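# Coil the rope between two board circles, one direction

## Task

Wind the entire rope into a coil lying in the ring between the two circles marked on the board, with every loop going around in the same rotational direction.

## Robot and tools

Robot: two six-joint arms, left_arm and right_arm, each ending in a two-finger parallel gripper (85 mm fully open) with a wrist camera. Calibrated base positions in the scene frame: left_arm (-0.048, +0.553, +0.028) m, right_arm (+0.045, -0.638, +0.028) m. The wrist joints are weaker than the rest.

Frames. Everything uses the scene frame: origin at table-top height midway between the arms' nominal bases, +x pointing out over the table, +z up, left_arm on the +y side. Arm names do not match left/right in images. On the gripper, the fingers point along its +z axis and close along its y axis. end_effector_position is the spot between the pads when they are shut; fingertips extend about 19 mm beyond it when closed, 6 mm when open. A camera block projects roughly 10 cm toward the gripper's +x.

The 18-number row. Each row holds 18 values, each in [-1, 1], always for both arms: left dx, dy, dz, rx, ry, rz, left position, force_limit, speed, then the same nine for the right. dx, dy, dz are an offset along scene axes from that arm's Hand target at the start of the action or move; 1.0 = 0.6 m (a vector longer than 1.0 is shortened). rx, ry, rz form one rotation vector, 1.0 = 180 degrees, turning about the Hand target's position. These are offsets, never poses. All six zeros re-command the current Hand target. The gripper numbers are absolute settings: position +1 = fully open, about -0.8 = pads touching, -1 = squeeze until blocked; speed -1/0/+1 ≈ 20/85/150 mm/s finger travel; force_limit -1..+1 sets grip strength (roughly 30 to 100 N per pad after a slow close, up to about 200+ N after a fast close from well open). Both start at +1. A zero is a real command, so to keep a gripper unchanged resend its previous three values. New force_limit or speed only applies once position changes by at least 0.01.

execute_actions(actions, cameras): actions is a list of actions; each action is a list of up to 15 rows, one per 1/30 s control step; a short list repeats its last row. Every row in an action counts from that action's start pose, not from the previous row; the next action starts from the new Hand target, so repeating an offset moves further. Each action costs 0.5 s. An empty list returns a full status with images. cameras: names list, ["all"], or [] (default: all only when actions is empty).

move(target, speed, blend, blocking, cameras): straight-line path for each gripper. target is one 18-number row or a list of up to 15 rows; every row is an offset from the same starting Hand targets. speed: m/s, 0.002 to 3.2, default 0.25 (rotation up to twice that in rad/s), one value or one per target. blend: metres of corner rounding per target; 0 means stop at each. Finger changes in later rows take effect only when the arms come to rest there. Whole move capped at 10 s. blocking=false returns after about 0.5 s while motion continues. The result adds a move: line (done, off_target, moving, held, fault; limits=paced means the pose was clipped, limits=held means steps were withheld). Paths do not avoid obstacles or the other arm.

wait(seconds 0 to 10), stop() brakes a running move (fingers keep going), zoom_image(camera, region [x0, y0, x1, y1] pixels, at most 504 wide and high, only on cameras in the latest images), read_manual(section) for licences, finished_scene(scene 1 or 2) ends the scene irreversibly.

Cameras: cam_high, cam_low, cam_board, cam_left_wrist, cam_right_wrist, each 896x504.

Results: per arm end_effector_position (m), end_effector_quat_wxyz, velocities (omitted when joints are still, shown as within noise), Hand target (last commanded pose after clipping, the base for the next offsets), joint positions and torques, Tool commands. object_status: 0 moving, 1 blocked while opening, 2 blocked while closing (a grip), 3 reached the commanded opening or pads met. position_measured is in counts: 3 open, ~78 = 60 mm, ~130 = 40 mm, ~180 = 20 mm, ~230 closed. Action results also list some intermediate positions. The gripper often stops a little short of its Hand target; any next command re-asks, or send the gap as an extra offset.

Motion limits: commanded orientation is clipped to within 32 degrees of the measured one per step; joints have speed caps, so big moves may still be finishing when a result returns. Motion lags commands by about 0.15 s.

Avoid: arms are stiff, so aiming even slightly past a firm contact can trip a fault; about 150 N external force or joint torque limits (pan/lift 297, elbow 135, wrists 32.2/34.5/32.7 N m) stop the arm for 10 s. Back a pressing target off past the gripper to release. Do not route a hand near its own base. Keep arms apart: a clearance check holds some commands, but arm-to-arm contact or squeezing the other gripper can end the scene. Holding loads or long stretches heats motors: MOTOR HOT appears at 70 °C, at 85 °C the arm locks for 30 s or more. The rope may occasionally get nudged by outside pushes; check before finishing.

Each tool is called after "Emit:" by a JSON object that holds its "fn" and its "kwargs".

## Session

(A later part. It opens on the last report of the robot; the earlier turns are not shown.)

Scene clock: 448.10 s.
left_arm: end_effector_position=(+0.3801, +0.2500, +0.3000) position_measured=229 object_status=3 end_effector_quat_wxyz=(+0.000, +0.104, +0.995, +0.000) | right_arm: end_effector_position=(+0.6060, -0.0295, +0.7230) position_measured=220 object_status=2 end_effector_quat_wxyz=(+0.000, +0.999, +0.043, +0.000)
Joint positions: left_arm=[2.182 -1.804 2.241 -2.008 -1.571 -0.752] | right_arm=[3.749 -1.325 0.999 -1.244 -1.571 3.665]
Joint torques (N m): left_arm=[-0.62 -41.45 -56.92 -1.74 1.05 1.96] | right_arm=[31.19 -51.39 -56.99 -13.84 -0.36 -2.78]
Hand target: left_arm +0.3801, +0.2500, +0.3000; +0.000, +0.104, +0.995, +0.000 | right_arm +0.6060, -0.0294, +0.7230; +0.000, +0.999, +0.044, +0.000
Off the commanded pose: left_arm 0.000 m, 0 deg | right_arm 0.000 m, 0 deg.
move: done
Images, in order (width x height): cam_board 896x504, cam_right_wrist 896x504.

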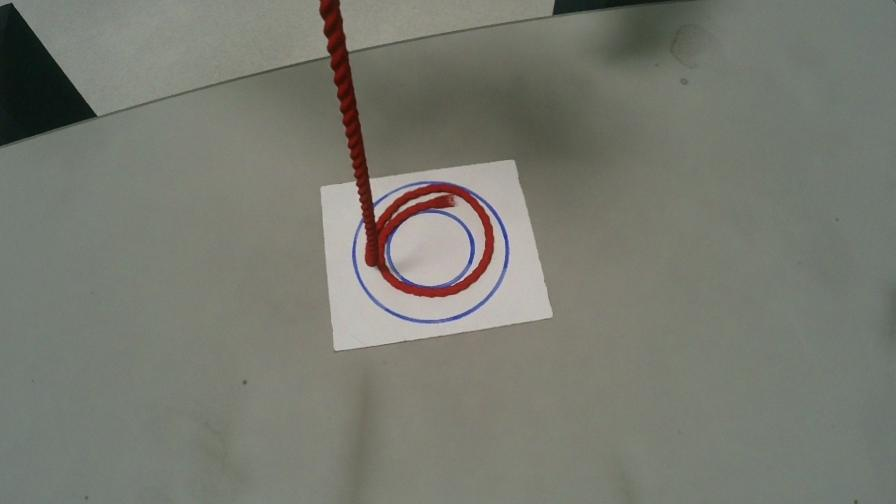

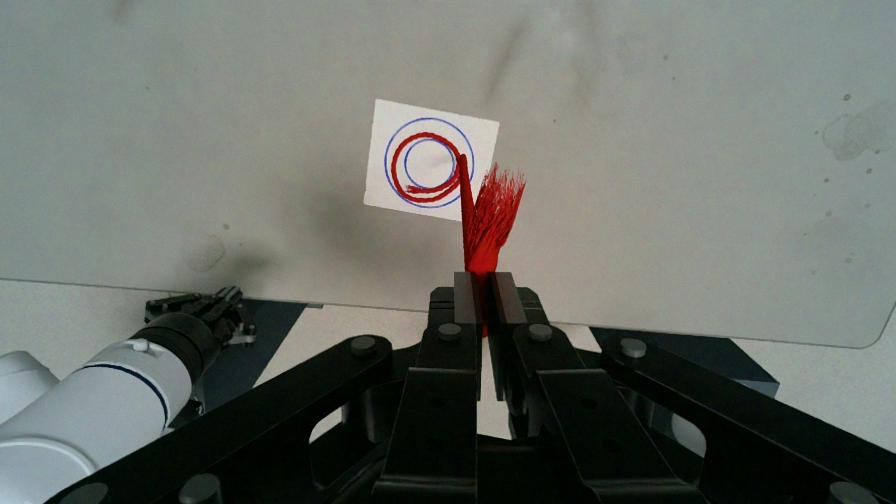

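Emit:
{"fn": "move", "kwargs": {"target": [[0,0,0,0,0,0,-0.8,-1,0,0.0263,0.0582,-0.045,0,0,0.139,-1,-0.5,-0.8],[0,0,0,0,0,0,-0.8,-1,0,0.0232,0.124,-0.09,0,0,0.278,-1,-0.5,-0.8]], "speed": 0.04, "blend": 0.01, "cameras": ["cam_board","cam_right_wrist"]}}

Emit:
{"fn": "zoom_image", "kwargs": {"camera": "cam_board", "region": [310, 100, 570, 360]}}

Emit:
{"fn": "zoom_image", "kwargs": {"camera": "cam_right_wrist", "region": [330, 50, 550, 300]}}

Scene clock: 461.03 s.
left_arm: end_effector_position=(+0.3801, +0.2500, +0.3000) position_measured=229 object_status=3 end_effector_quat_wxyz=(+0.000, +0.104, +0.995, +0.000) | right_arm: end_effector_position=(+0.6202, +0.0382, +0.6737) position_measured=220 object_status=2 end_effector_quat_wxyz=(+0.000, +0.904, +0.428, +0.000)
Joint positions: left_arm=[2.182 -1.804 2.241 -2.008 -1.571 -0.752] | right_arm=[3.804 -1.239 0.975 -1.307 -1.571 2.921]
Joint torques (N m): left_arm=[0.27 -42.16 -58 -1.68 0.86 1.54] | right_arm=[30.64 -60.4 -58.09 -13.95 -0.63 -2.41]
Hand target: left_arm +0.3801, +0.2500, +0.3000; +0.000, +0.104, +0.995, +0.000 | right_arm +0.6202, +0.0382, +0.6736; +0.000, +0.903, +0.429, +0.000 (not the last commanded pose)
Off the commanded pose: left_arm 0.000 m, 0 deg | right_arm 0.008 m, 4 deg.
move: off_target (right_arm; path cut at 10 s); path passed 1 of 2 targets
Images, in order (width x height): cam_board 896x504, cam_right_wrist 896x504.

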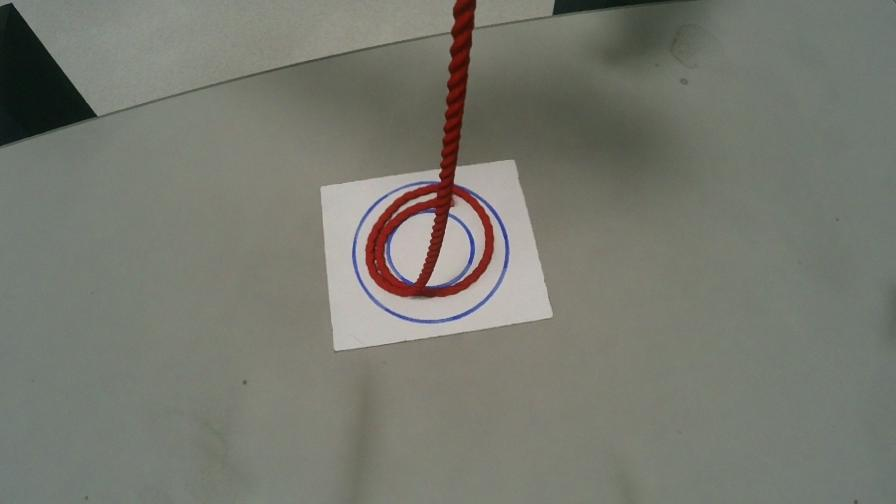

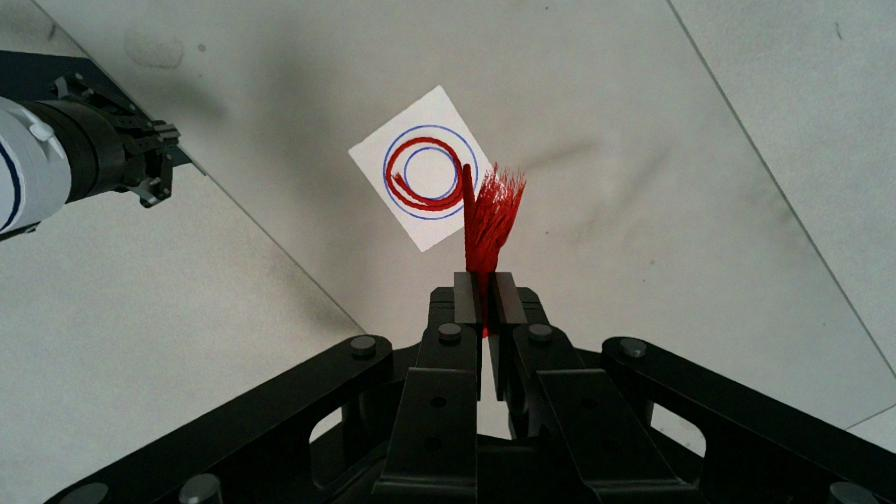

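Scaled by 1.938 from the camera's 896x504 image, which has a finer 1280x720 frame.

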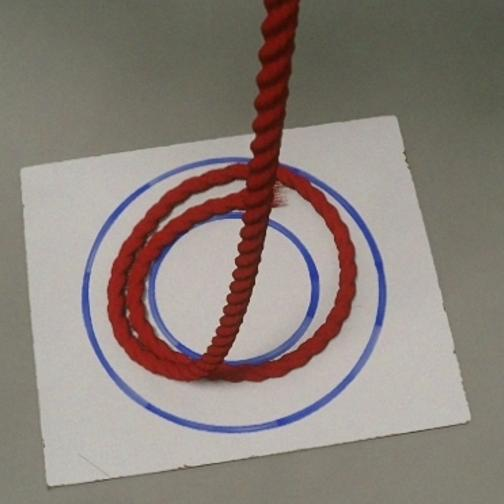

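Scaled by 2.016 from the camera's 896x504 image, which has a finer 1280x720 frame.

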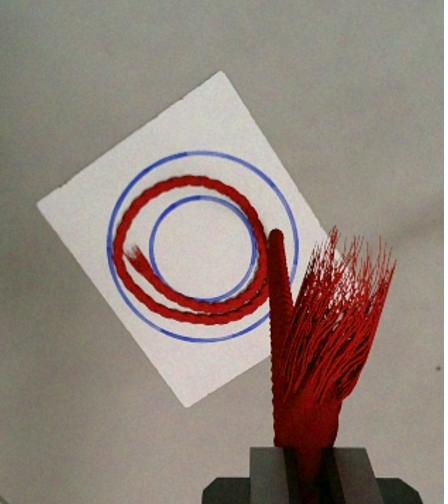

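Emit:
{"fn": "move", "kwargs": {"target": [0,0,0,0,0,0,-0.8,-1,0,-0.0043,0.0432,-0.036,0,0,0.112,-1,-0.5,-0.8], "speed": 0.06, "cameras": ["cam_board","cam_right_wrist"]}}

Emit:
{"fn": "zoom_image", "kwargs": {"camera": "cam_board", "region": [310, 100, 570, 360]}}

Emit:
{"fn": "zoom_image", "kwargs": {"camera": "cam_right_wrist", "region": [330, 50, 550, 300]}}

Scene clock: 472.40 s.
left_arm: end_effector_position=(+0.3801, +0.2500, +0.3000) position_measured=229 object_status=3 end_effector_quat_wxyz=(+0.000, +0.104, +0.995, +0.000) | right_arm: end_effector_position=(+0.6176, +0.0641, +0.6521) position_measured=220 object_status=2 end_effector_quat_wxyz=(+0.000, +0.815, +0.580, +0.000)
Joint positions: left_arm=[2.182 -1.804 2.241 -2.008 -1.571 -0.752] | right_arm=[3.829 -1.214 0.98 -1.337 -1.572 2.594]
Joint torques (N m): left_arm=[-2.25 -40.71 -58.05 -1.76 0.93 1.88] | right_arm=[30.64 -62.77 -43.01 -13.78 0.33 -1.93]
Hand target: left_arm +0.3801, +0.2500, +0.3000; +0.000, +0.104, +0.995, +0.000 | right_arm +0.6176, +0.0641, +0.6520; +0.000, +0.815, +0.580, +0.000
Off the commanded pose: left_arm 0.000 m, 0 deg | right_arm 0.000 m, 0 deg.
move: done
Images, in order (width x height): cam_board 896x504, cam_right_wrist 896x504.

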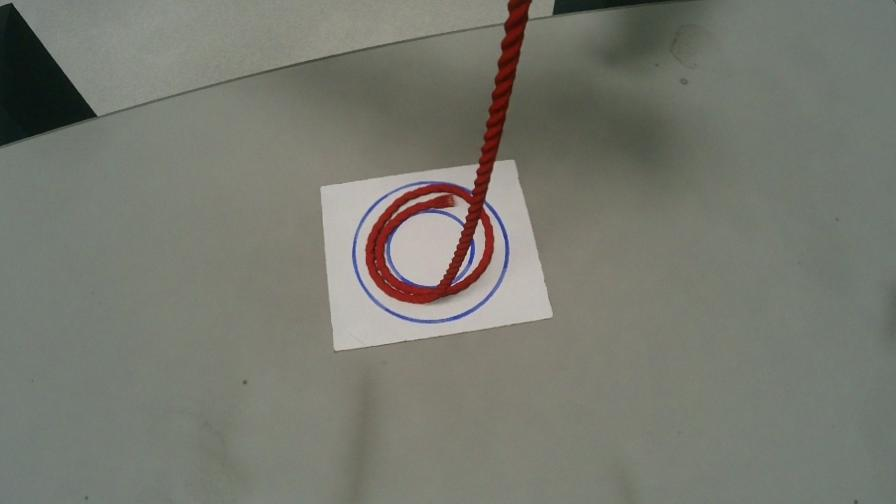

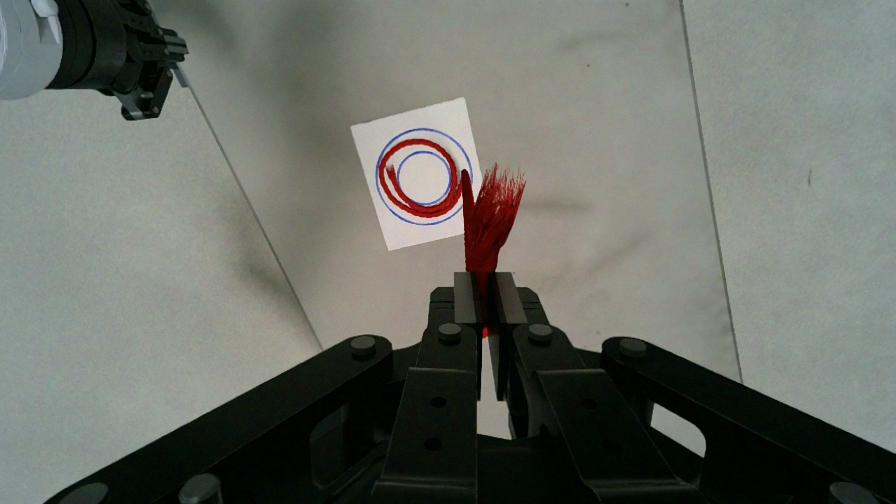

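Scaled by 1.938 from the camera's 896x504 image, which has a finer 1280x720 frame.

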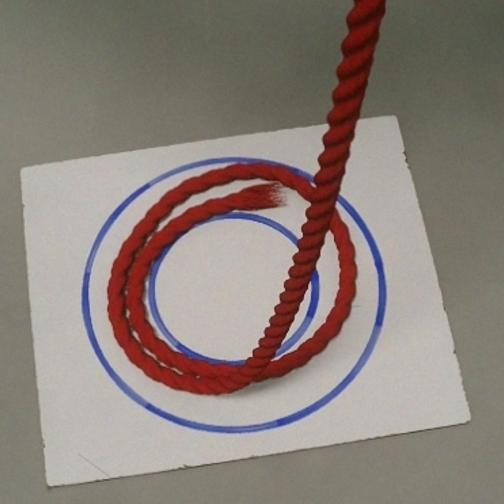

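Scaled by 2.016 from the camera's 896x504 image, which has a finer 1280x720 frame.

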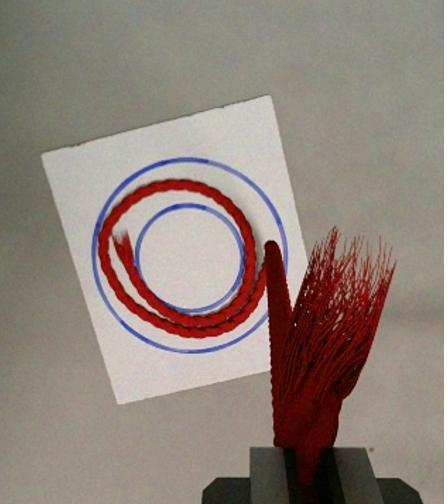

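Emit:
{"fn": "move", "kwargs": {"target": [[0,0,0,0,0,0,-0.8,-1,0,-0.0443,0.0527,-0.045,0,0,0.139,-1,-0.5,-0.8],[0,0,0,0,0,0,-0.8,-1,0,-0.1007,0.0845,-0.0925,0,0,0.278,-1,-0.5,-0.8]], "speed": 0.06, "blend": 0.01, "cameras": ["cam_board","cam_right_wrist"]}}

Emit:
{"fn": "zoom_image", "kwargs": {"camera": "cam_board", "region": [310, 100, 570, 360]}}

Emit:
{"fn": "zoom_image", "kwargs": {"camera": "cam_right_wrist", "region": [330, 50, 550, 300]}}

Scene clock: 482.83 s.
left_arm: end_effector_position=(+0.3801, +0.2500, +0.3000) position_measured=229 object_status=3 end_effector_quat_wxyz=(+0.000, +0.104, +0.995, +0.000) | right_arm: end_effector_position=(+0.5572, +0.1148, +0.5966) position_measured=220 object_status=2 end_effector_quat_wxyz=(+0.000, +0.493, +0.870, +0.000)
Joint positions: left_arm=[2.182 -1.804 2.241 -2.008 -1.571 -0.752] | right_arm=[3.917 -1.225 1.094 -1.441 -1.571 1.808]
Joint torques (N m): left_arm=[-1.49 -41.82 -57.81 -1.75 1.16 1.19] | right_arm=[30.49 -99.41 -43.36 -13.95 2.58 -2.72]
Hand target: left_arm +0.3801, +0.2500, +0.3000; +0.000, +0.104, +0.995, +0.000 | right_arm +0.5572, +0.1148, +0.5965; +0.000, +0.493, +0.870, +0.000
Off the commanded pose: left_arm 0.000 m, 0 deg | right_arm 0.000 m, 0 deg.
move: done
Images, in order (width x height): cam_board 896x504, cam_right_wrist 896x504.

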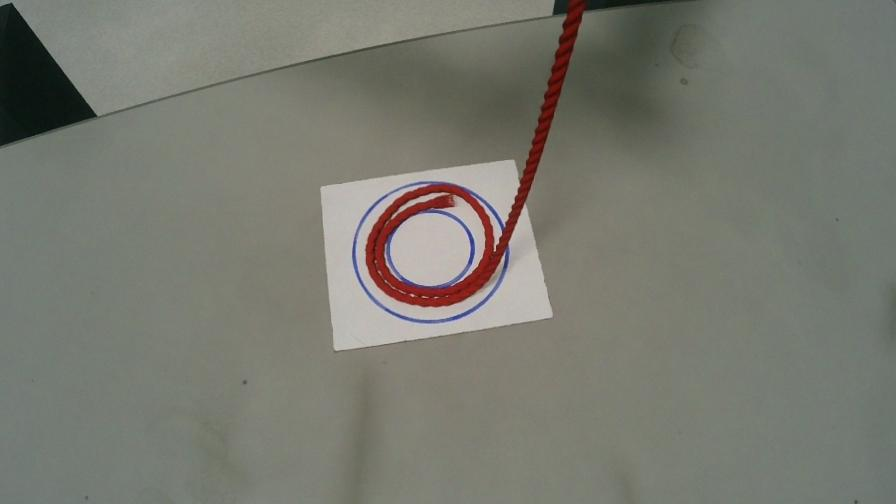

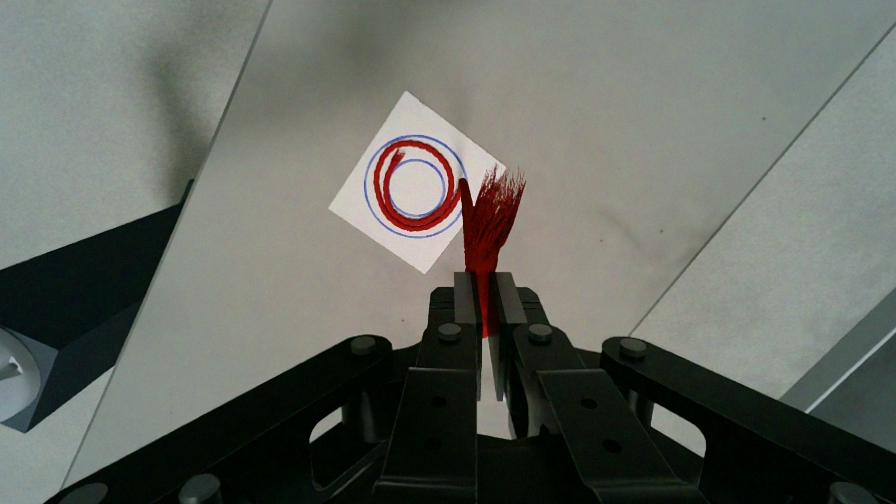

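Scaled by 1.938 from the camera's 896x504 image, which has a finer 1280x720 frame.

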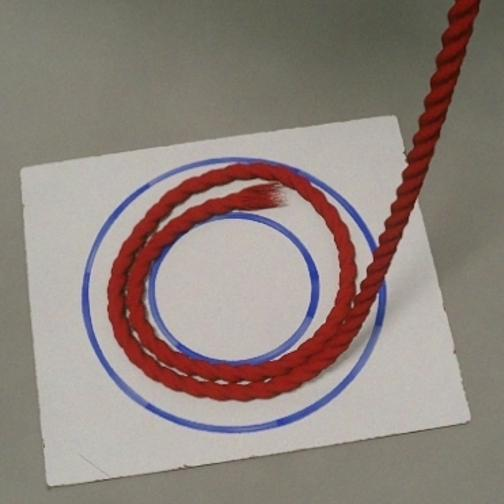

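Scaled by 2.016 from the camera's 896x504 image, which has a finer 1280x720 frame.

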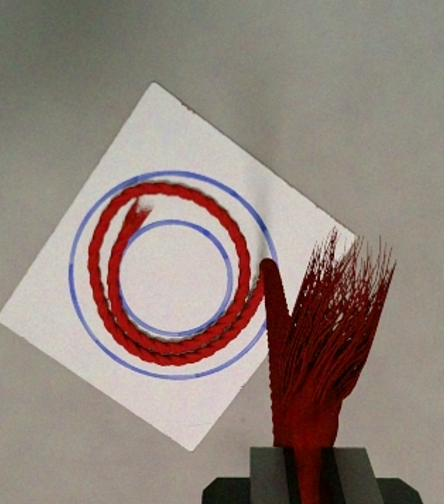

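Emit:
{"fn": "move", "kwargs": {"target": [[0,0,0,0,0,0,-0.8,-1,0,-0.068,0.0037,-0.0495,0,0,0.139,-1,-0.5,-0.8],[0,0,0,0,0,0,-0.8,-1,0,-0.1315,-0.0198,-0.1003,0,0,0.278,-1,-0.5,-0.8]], "speed": 0.06, "blend": 0.01, "cameras": ["cam_board","cam_right_wrist"]}}

Emit:
{"fn": "zoom_image", "kwargs": {"camera": "cam_board", "region": [310, 100, 570, 360]}}

Emit:
{"fn": "zoom_image", "kwargs": {"camera": "cam_right_wrist", "region": [330, 50, 550, 300]}}

Scene clock: 496.50 s.
left_arm: end_effector_position=(+0.3801, +0.2500, +0.3000) position_measured=229 object_status=3 end_effector_quat_wxyz=(+0.000, +0.104, +0.995, +0.000) | right_arm: end_effector_position=(+0.4783, +0.1030, +0.5364) position_measured=220 object_status=2 end_effector_quat_wxyz=(+0.000, +0.079, +0.997, +0.000)
Joint positions: left_arm=[2.182 -1.804 2.241 -2.008 -1.571 -0.752] | right_arm=[3.973 -1.324 1.33 -1.578 -1.571 0.991]
Joint torques (N m): left_arm=[-5.13 -39.47 -56.83 -1.76 0.94 1.73] | right_arm=[31.33 -91.76 -44.25 -13.65 2.41 -2.19]
Hand target: left_arm +0.3801, +0.2500, +0.3000; +0.000, +0.104, +0.995, +0.000 | right_arm +0.4783, +0.1030, +0.5364; +0.000, +0.078, +0.997, +0.000
Off the commanded pose: left_arm 0.000 m, 0 deg | right_arm 0.000 m, 0 deg.
move: done
Images, in order (width x height): cam_board 896x504, cam_right_wrist 896x504.

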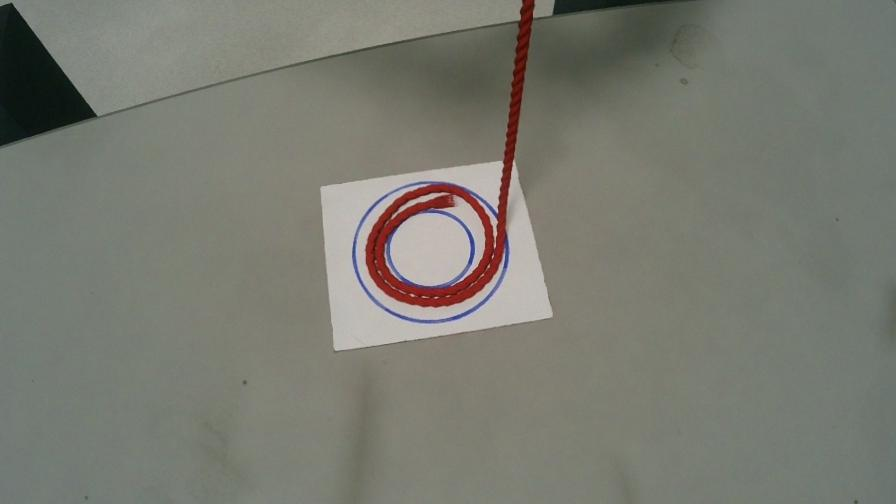

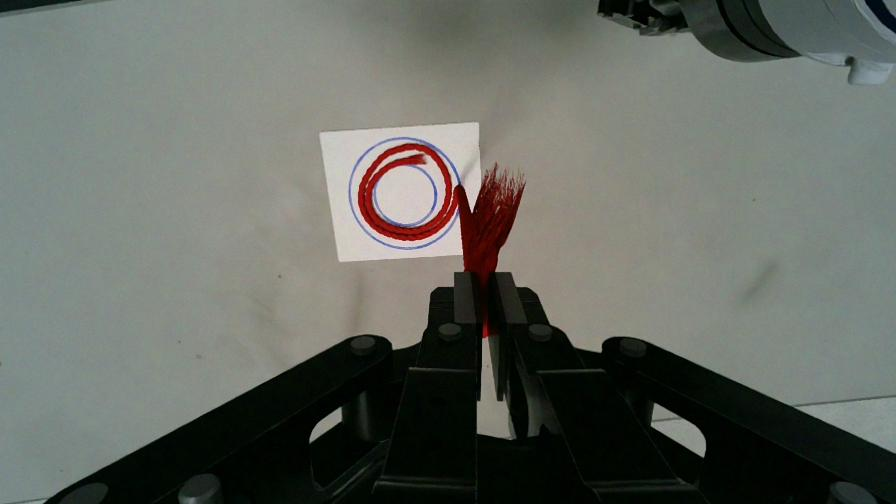

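Scaled by 1.938 from the camera's 896x504 image, which has a finer 1280x720 frame.

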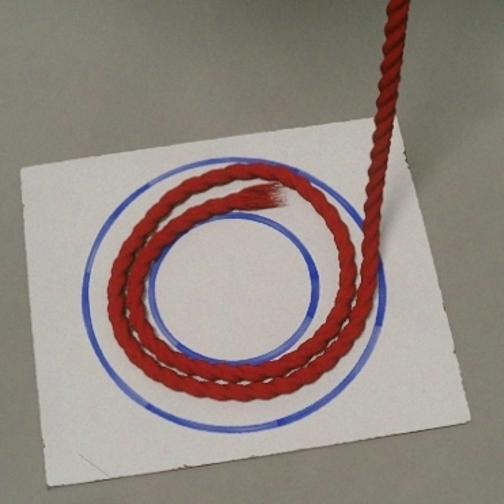

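Scaled by 2.016 from the camera's 896x504 image, which has a finer 1280x720 frame.

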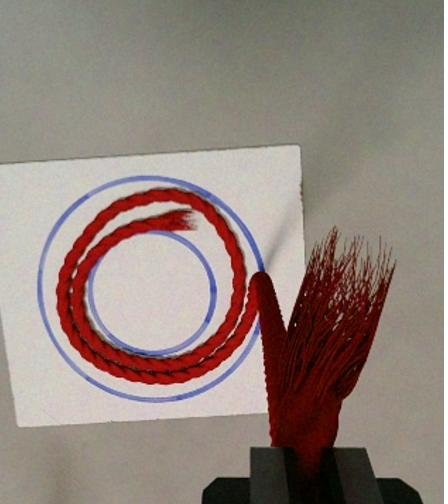

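Emit:
{"fn": "move", "kwargs": {"target": [[0,0,0,0,0,0,-0.8,-1,0,-0.0477,-0.0538,-0.0517,0,0,0.139,-1,-0.5,-0.8],[0,0,0,0,0,0,-0.8,-1,0,-0.0697,-0.119,-0.1033,0,0,0.278,-1,-0.5,-0.8]], "speed": 0.06, "blend": 0.01, "cameras": ["cam_board","cam_right_wrist"]}}

Emit:
{"fn": "zoom_image", "kwargs": {"camera": "cam_board", "region": [310, 100, 570, 360]}}

Emit:
{"fn": "zoom_image", "kwargs": {"camera": "cam_right_wrist", "region": [310, 70, 530, 320]}}

Scene clock: 507.90 s.
left_arm: end_effector_position=(+0.3801, +0.2500, +0.3000) position_measured=229 object_status=3 end_effector_quat_wxyz=(+0.000, +0.104, +0.995, +0.000) | right_arm: end_effector_position=(+0.4365, +0.0316, +0.4744) position_measured=220 object_status=2 end_effector_quat_wxyz=(+0.000, -0.350, +0.937, +0.000)
Joint positions: left_arm=[2.182 -1.804 2.241 -2.008 -1.571 -0.752] | right_arm=[3.95 -1.455 1.595 -1.712 -1.57 0.095]
Joint torques (N m): left_arm=[-6.49 -40.03 -55.95 -1.36 0.67 1.39] | right_arm=[-16.62 -78.74 -43.61 -13.75 2.53 -2.52]
Hand target: left_arm +0.3801, +0.2500, +0.3000; +0.000, +0.104, +0.995, +0.000 | right_arm +0.4365, +0.0316, +0.4744; +0.000, -0.351, +0.937, +0.000
Off the commanded pose: left_arm 0.000 m, 0 deg | right_arm 0.000 m, 0 deg.
move: done
Images, in order (width x height): cam_board 896x504, cam_right_wrist 896x504.

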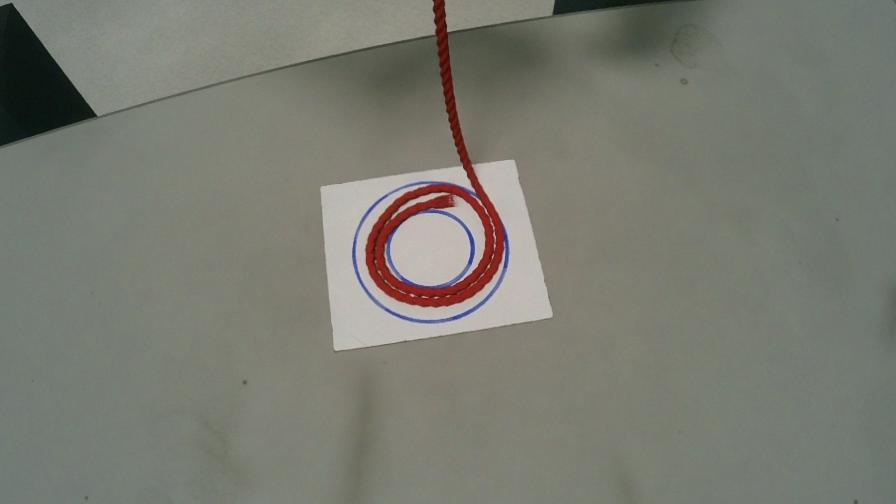

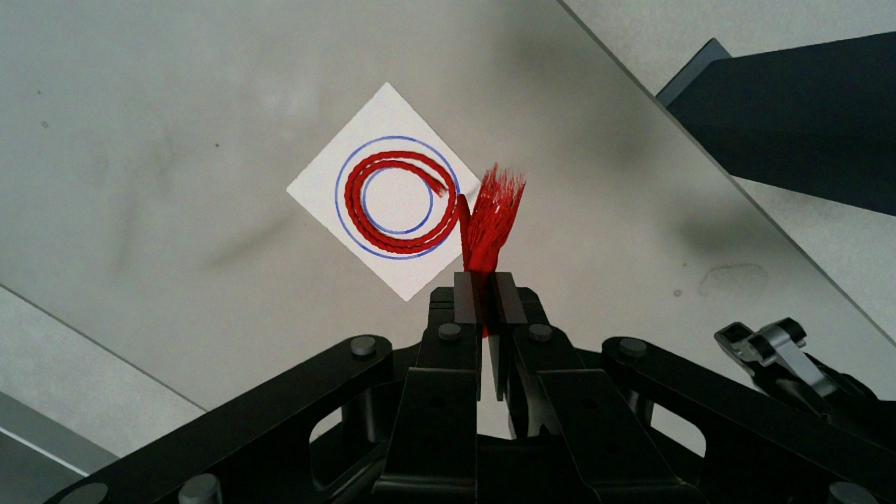

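Scaled by 1.938 from the camera's 896x504 image, which has a finer 1280x720 frame.

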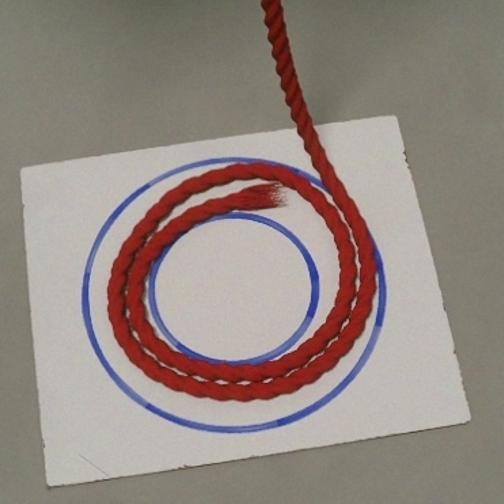

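Scaled by 2.016 from the camera's 896x504 image, which has a finer 1280x720 frame.

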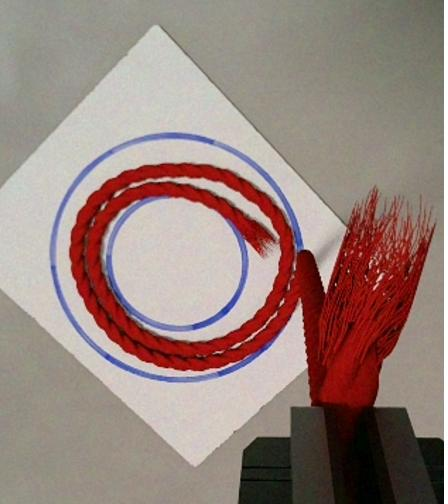

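Emit:
{"fn": "move", "kwargs": {"target": [[0,0,0,0,0,0,-0.8,-1,0,0.0087,-0.0695,-0.0527,0,0,0.139,-1,-0.5,-0.8],[0,0,0,0,0,0,-0.8,-1,0,0.0517,-0.1288,-0.105,0,0,0.278,-1,-0.5,-0.8]], "speed": 0.06, "blend": 0.01, "cameras": ["cam_board","cam_right_wrist"]}}

Emit:
{"fn": "zoom_image", "kwargs": {"camera": "cam_board", "region": [310, 100, 570, 360]}}

Emit:
{"fn": "zoom_image", "kwargs": {"camera": "cam_right_wrist", "region": [290, 70, 510, 320]}}

Scene clock: 518.33 s.
left_arm: end_effector_position=(+0.3801, +0.2500, +0.3000) position_measured=229 object_status=3 end_effector_quat_wxyz=(+0.000, +0.104, +0.995, +0.000) | right_arm: end_effector_position=(+0.4675, -0.0457, +0.4114) position_measured=220 object_status=2 end_effector_quat_wxyz=(+0.000, +0.714, -0.700, +0.000)
Joint positions: left_arm=[2.182 -1.804 2.241 -2.008 -1.571 -0.752] | right_arm=[3.844 -1.513 1.772 -1.829 -1.57 -0.885]
Joint torques (N m): left_arm=[-7.73 -40.94 -56.17 -1.65 1.1 1.81] | right_arm=[-16.21 -72.11 -43.07 -13.82 2.45 -2.22]
Hand target: left_arm +0.3801, +0.2500, +0.3000; +0.000, +0.104, +0.995, +0.000 | right_arm +0.4675, -0.0457, +0.4114; +0.000, +0.714, -0.700, +0.000
Off the commanded pose: left_arm 0.000 m, 0 deg | right_arm 0.000 m, 0 deg.
move: done
Images, in order (width x height): cam_board 896x504, cam_right_wrist 896x504.

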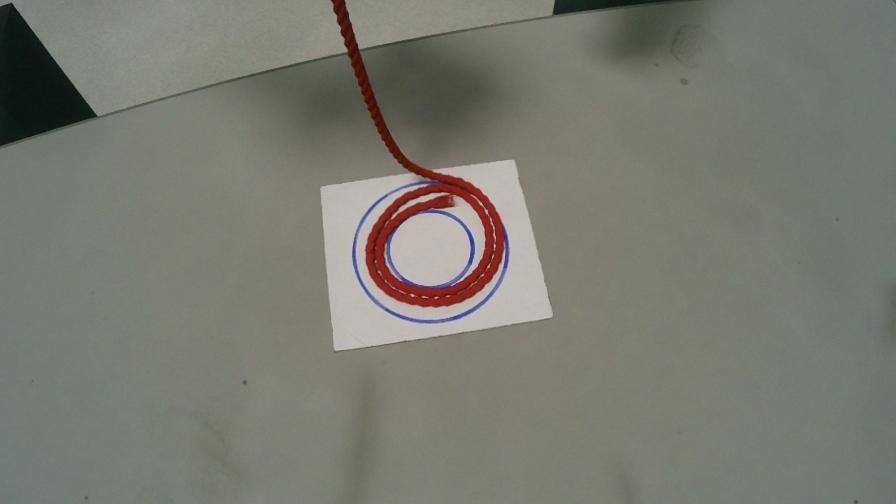

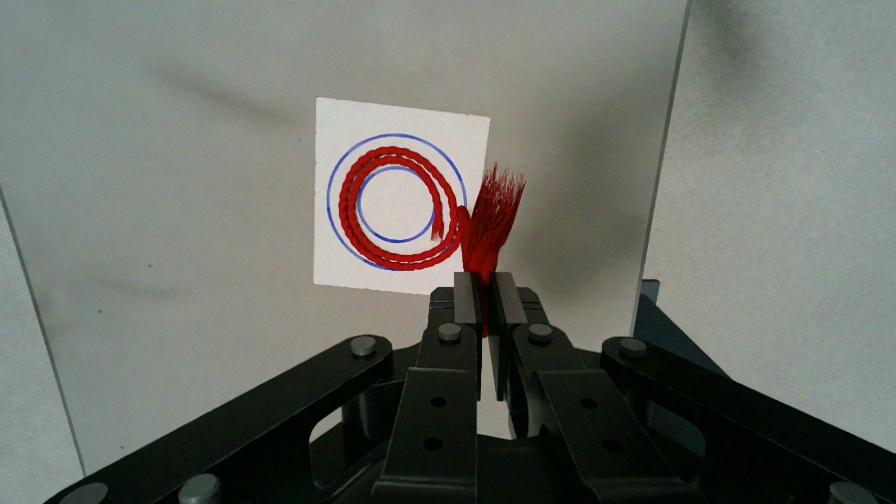

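Scaled by 1.938 from the camera's 896x504 image, which has a finer 1280x720 frame.

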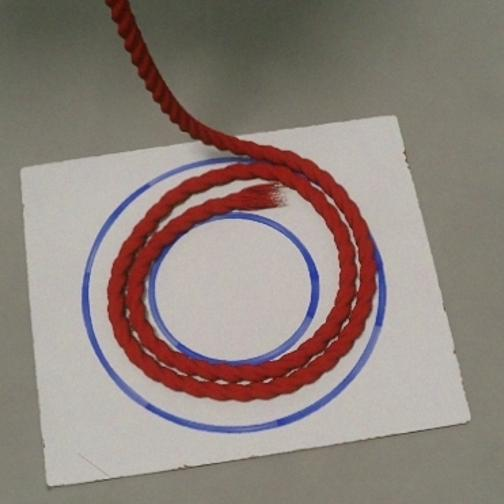

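Scaled by 2.016 from the camera's 896x504 image, which has a finer 1280x720 frame.

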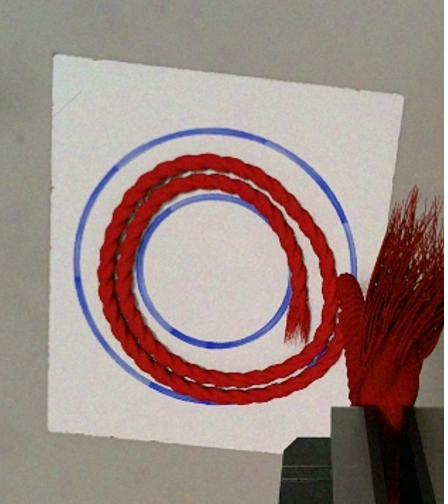

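Emit:
{"fn": "move", "kwargs": {"target": [0,0,0,0,0,0,-0.8,-1,0,0.0607,-0.0347,-0.0433,0,0,0.139,-1,-0.5,-0.8], "speed": 0.06, "cameras": ["cam_board","cam_right_wrist"]}}

Emit:
{"fn": "zoom_image", "kwargs": {"camera": "cam_board", "region": [310, 100, 570, 360]}}

Emit:
{"fn": "zoom_image", "kwargs": {"camera": "cam_right_wrist", "region": [290, 70, 510, 320]}}

Scene clock: 525.17 s.
left_arm: end_effector_position=(+0.3801, +0.2500, +0.3000) position_measured=229 object_status=3 end_effector_quat_wxyz=(+0.000, +0.104, +0.995, +0.000) | right_arm: end_effector_position=(+0.5039, -0.0665, +0.3854) position_measured=220 object_status=2 end_effector_quat_wxyz=(+0.000, +0.848, -0.529, +0.000)
Joint positions: left_arm=[2.182 -1.804 2.241 -2.008 -1.571 -0.752] | right_arm=[3.789 -1.492 1.797 -1.875 -1.57 -1.377]
Joint torques (N m): left_arm=[-7.24 -38.96 -57.27 -2.19 1.01 0.74] | right_arm=[-16.37 -34.86 -42.17 -13.76 2.37 -2.18]
Hand target: left_arm +0.3801, +0.2500, +0.3000; +0.000, +0.104, +0.995, +0.000 | right_arm +0.5039, -0.0665, +0.3854; +0.000, +0.848, -0.529, +0.000
Off the commanded pose: left_arm 0.000 m, 0 deg | right_arm 0.000 m, 0 deg.
move: done
Images, in order (width x height): cam_board 896x504, cam_right_wrist 896x504.

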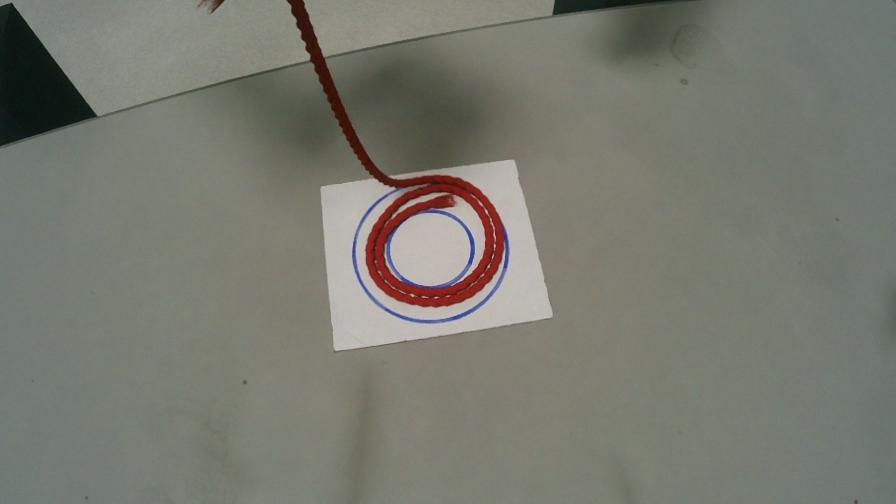

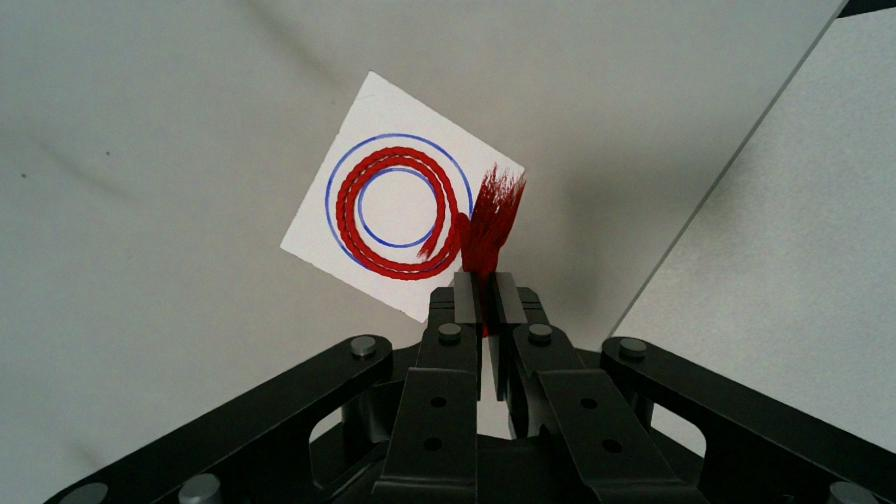

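Scaled by 1.938 from the camera's 896x504 image, which has a finer 1280x720 frame.

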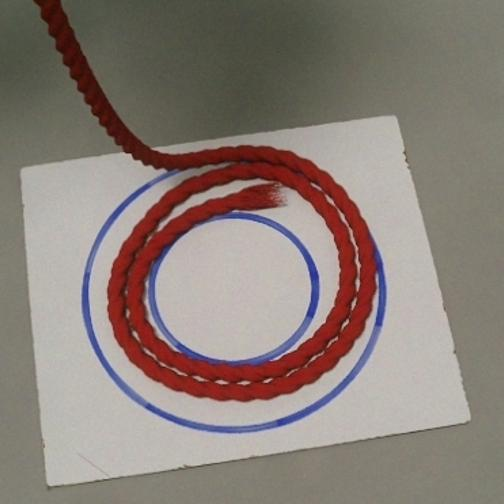

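Scaled by 2.016 from the camera's 896x504 image, which has a finer 1280x720 frame.

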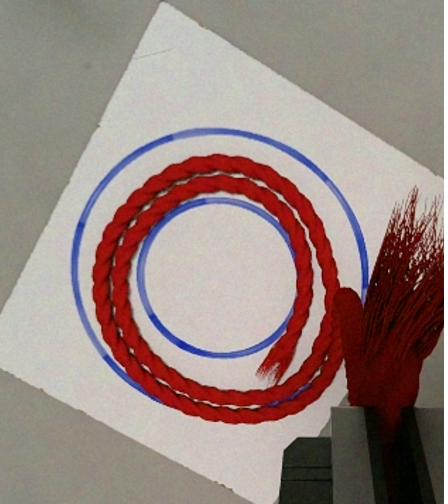

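Emit:
{"fn": "move", "kwargs": {"target": [0,0,0,0,0,0,-0.8,-1,0,0.0693,-0.0042,-0.0433,0,0,0.139,-1,-0.5,-0.8], "speed": 0.06, "cameras": ["cam_board","cam_right_wrist"]}}

Emit:
{"fn": "zoom_image", "kwargs": {"camera": "cam_board", "region": [310, 100, 570, 360]}}

Emit:
{"fn": "zoom_image", "kwargs": {"camera": "cam_right_wrist", "region": [290, 70, 510, 320]}}

Scene clock: 536.00 s.
left_arm: end_effector_position=(+0.3801, +0.2500, +0.3000) position_measured=229 object_status=3 end_effector_quat_wxyz=(+0.000, +0.104, +0.995, +0.000) | right_arm: end_effector_position=(+0.5455, -0.0691, +0.3594) position_measured=220 object_status=2 end_effector_quat_wxyz=(+0.000, +0.943, -0.333, +0.000)
Joint positions: left_arm=[2.182 -1.804 2.241 -2.008 -1.571 -0.752] | right_arm=[3.752 -1.438 1.784 -1.916 -1.571 -1.85]
Joint torques (N m): left_arm=[-10.2 -39.75 -57.89 -1.44 0.91 1.21] | right_arm=[-16.73 -40.1 -56.18 -13.78 2.15 -2.44]
Hand target: left_arm +0.3801, +0.2500, +0.3000; +0.000, +0.104, +0.995, +0.000 | right_arm +0.5455, -0.0691, +0.3594; +0.000, +0.943, -0.333, +0.000
Off the commanded pose: left_arm 0.000 m, 0 deg | right_arm 0.000 m, 0 deg.
move: done
Images, in order (width x height): cam_board 896x504, cam_right_wrist 896x504.

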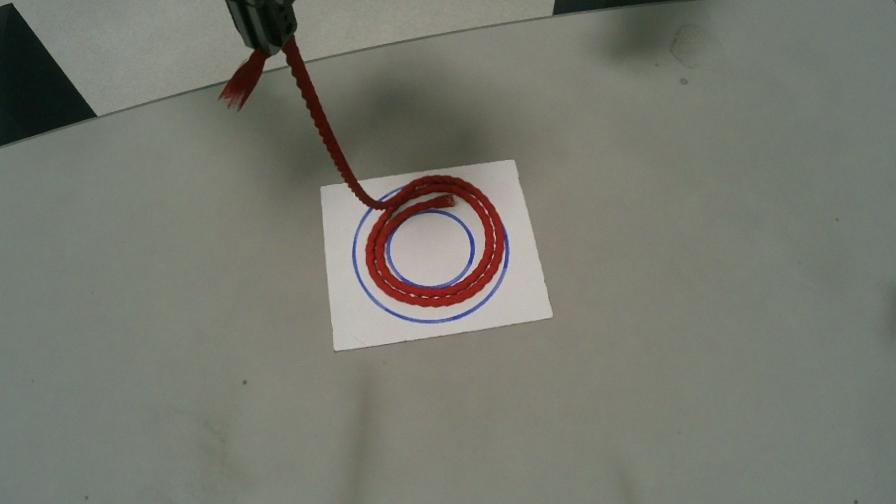

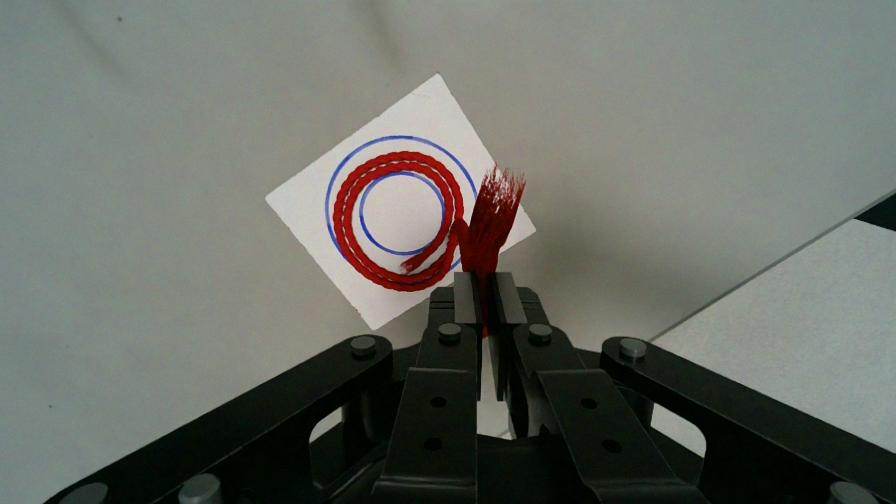

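Scaled by 1.938 from the camera's 896x504 image, which has a finer 1280x720 frame.

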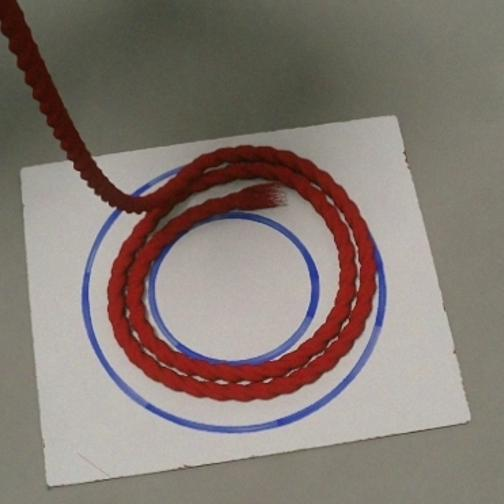

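Scaled by 2.016 from the camera's 896x504 image, which has a finer 1280x720 frame.

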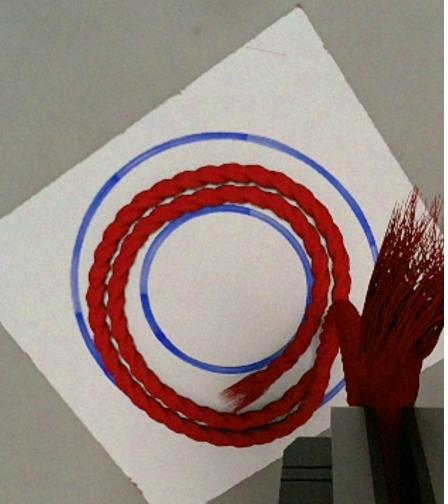

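Emit:
{"fn": "move", "kwargs": {"target": [[0,0,0,0,0,0,-0.8,-1,0,0.0602,0.0138,-0.05,0,0,0.139,-1,-0.5,-0.8],[0,0,0,0,0,0,-0.8,-1,0,0.1117,0.0583,-0.1033,0,0,0.278,-1,-0.5,-0.8]], "speed": 0.06, "blend": 0.01, "cameras": ["cam_board","cam_right_wrist"]}}

Emit:
{"fn": "zoom_image", "kwargs": {"camera": "cam_board", "region": [310, 100, 570, 360]}}

Emit:
{"fn": "zoom_image", "kwargs": {"camera": "cam_right_wrist", "region": [290, 70, 510, 320]}}

Scene clock: 547.00 s.
left_arm: end_effector_position=(+0.3801, +0.2500, +0.3000) position_measured=229 object_status=3 end_effector_quat_wxyz=(+0.000, +0.104, +0.995, +0.000) | right_arm: end_effector_position=(+0.6125, -0.0341, +0.2975) position_measured=220 object_status=2 end_effector_quat_wxyz=(+0.000, +0.995, +0.097, +0.000)
Joint positions: left_arm=[2.182 -1.804 2.241 -2.008 -1.571 -0.752] | right_arm=[3.74 -1.288 1.715 -1.997 -1.571 -2.735]
Joint torques (N m): left_arm=[-9.89 -38.7 -57.5 -1.3 0.65 0.6] | right_arm=[30.83 -52.87 -55.56 -13.95 1.32 -1.96]
Hand target: left_arm +0.3801, +0.2500, +0.3000; +0.000, +0.104, +0.995, +0.000 | right_arm +0.6125, -0.0341, +0.2974; +0.000, +0.995, +0.097, +0.000
Off the commanded pose: left_arm 0.000 m, 0 deg | right_arm 0.000 m, 0 deg.
move: done
Images, in order (width x height): cam_board 896x504, cam_right_wrist 896x504.

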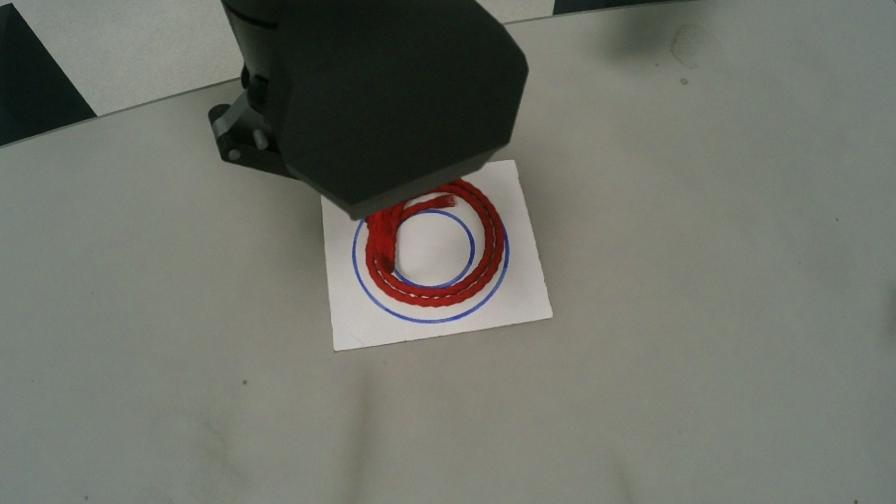

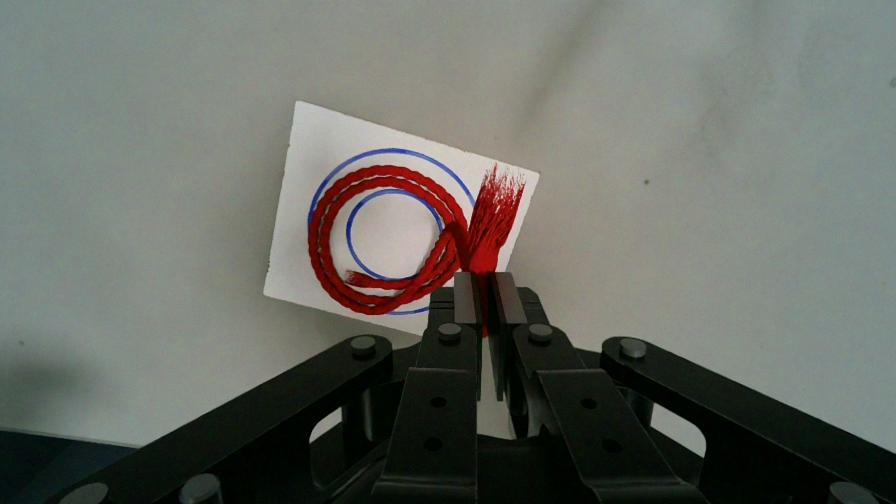

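Scaled by 1.938 from the camera's 896x504 image, which has a finer 1280x720 frame.

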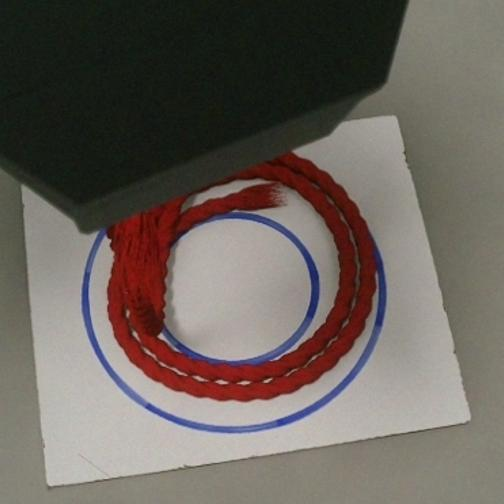

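Scaled by 2.016 from the camera's 896x504 image, which has a finer 1280x720 frame.

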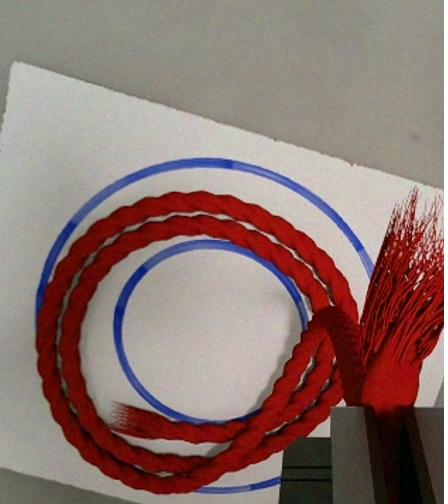

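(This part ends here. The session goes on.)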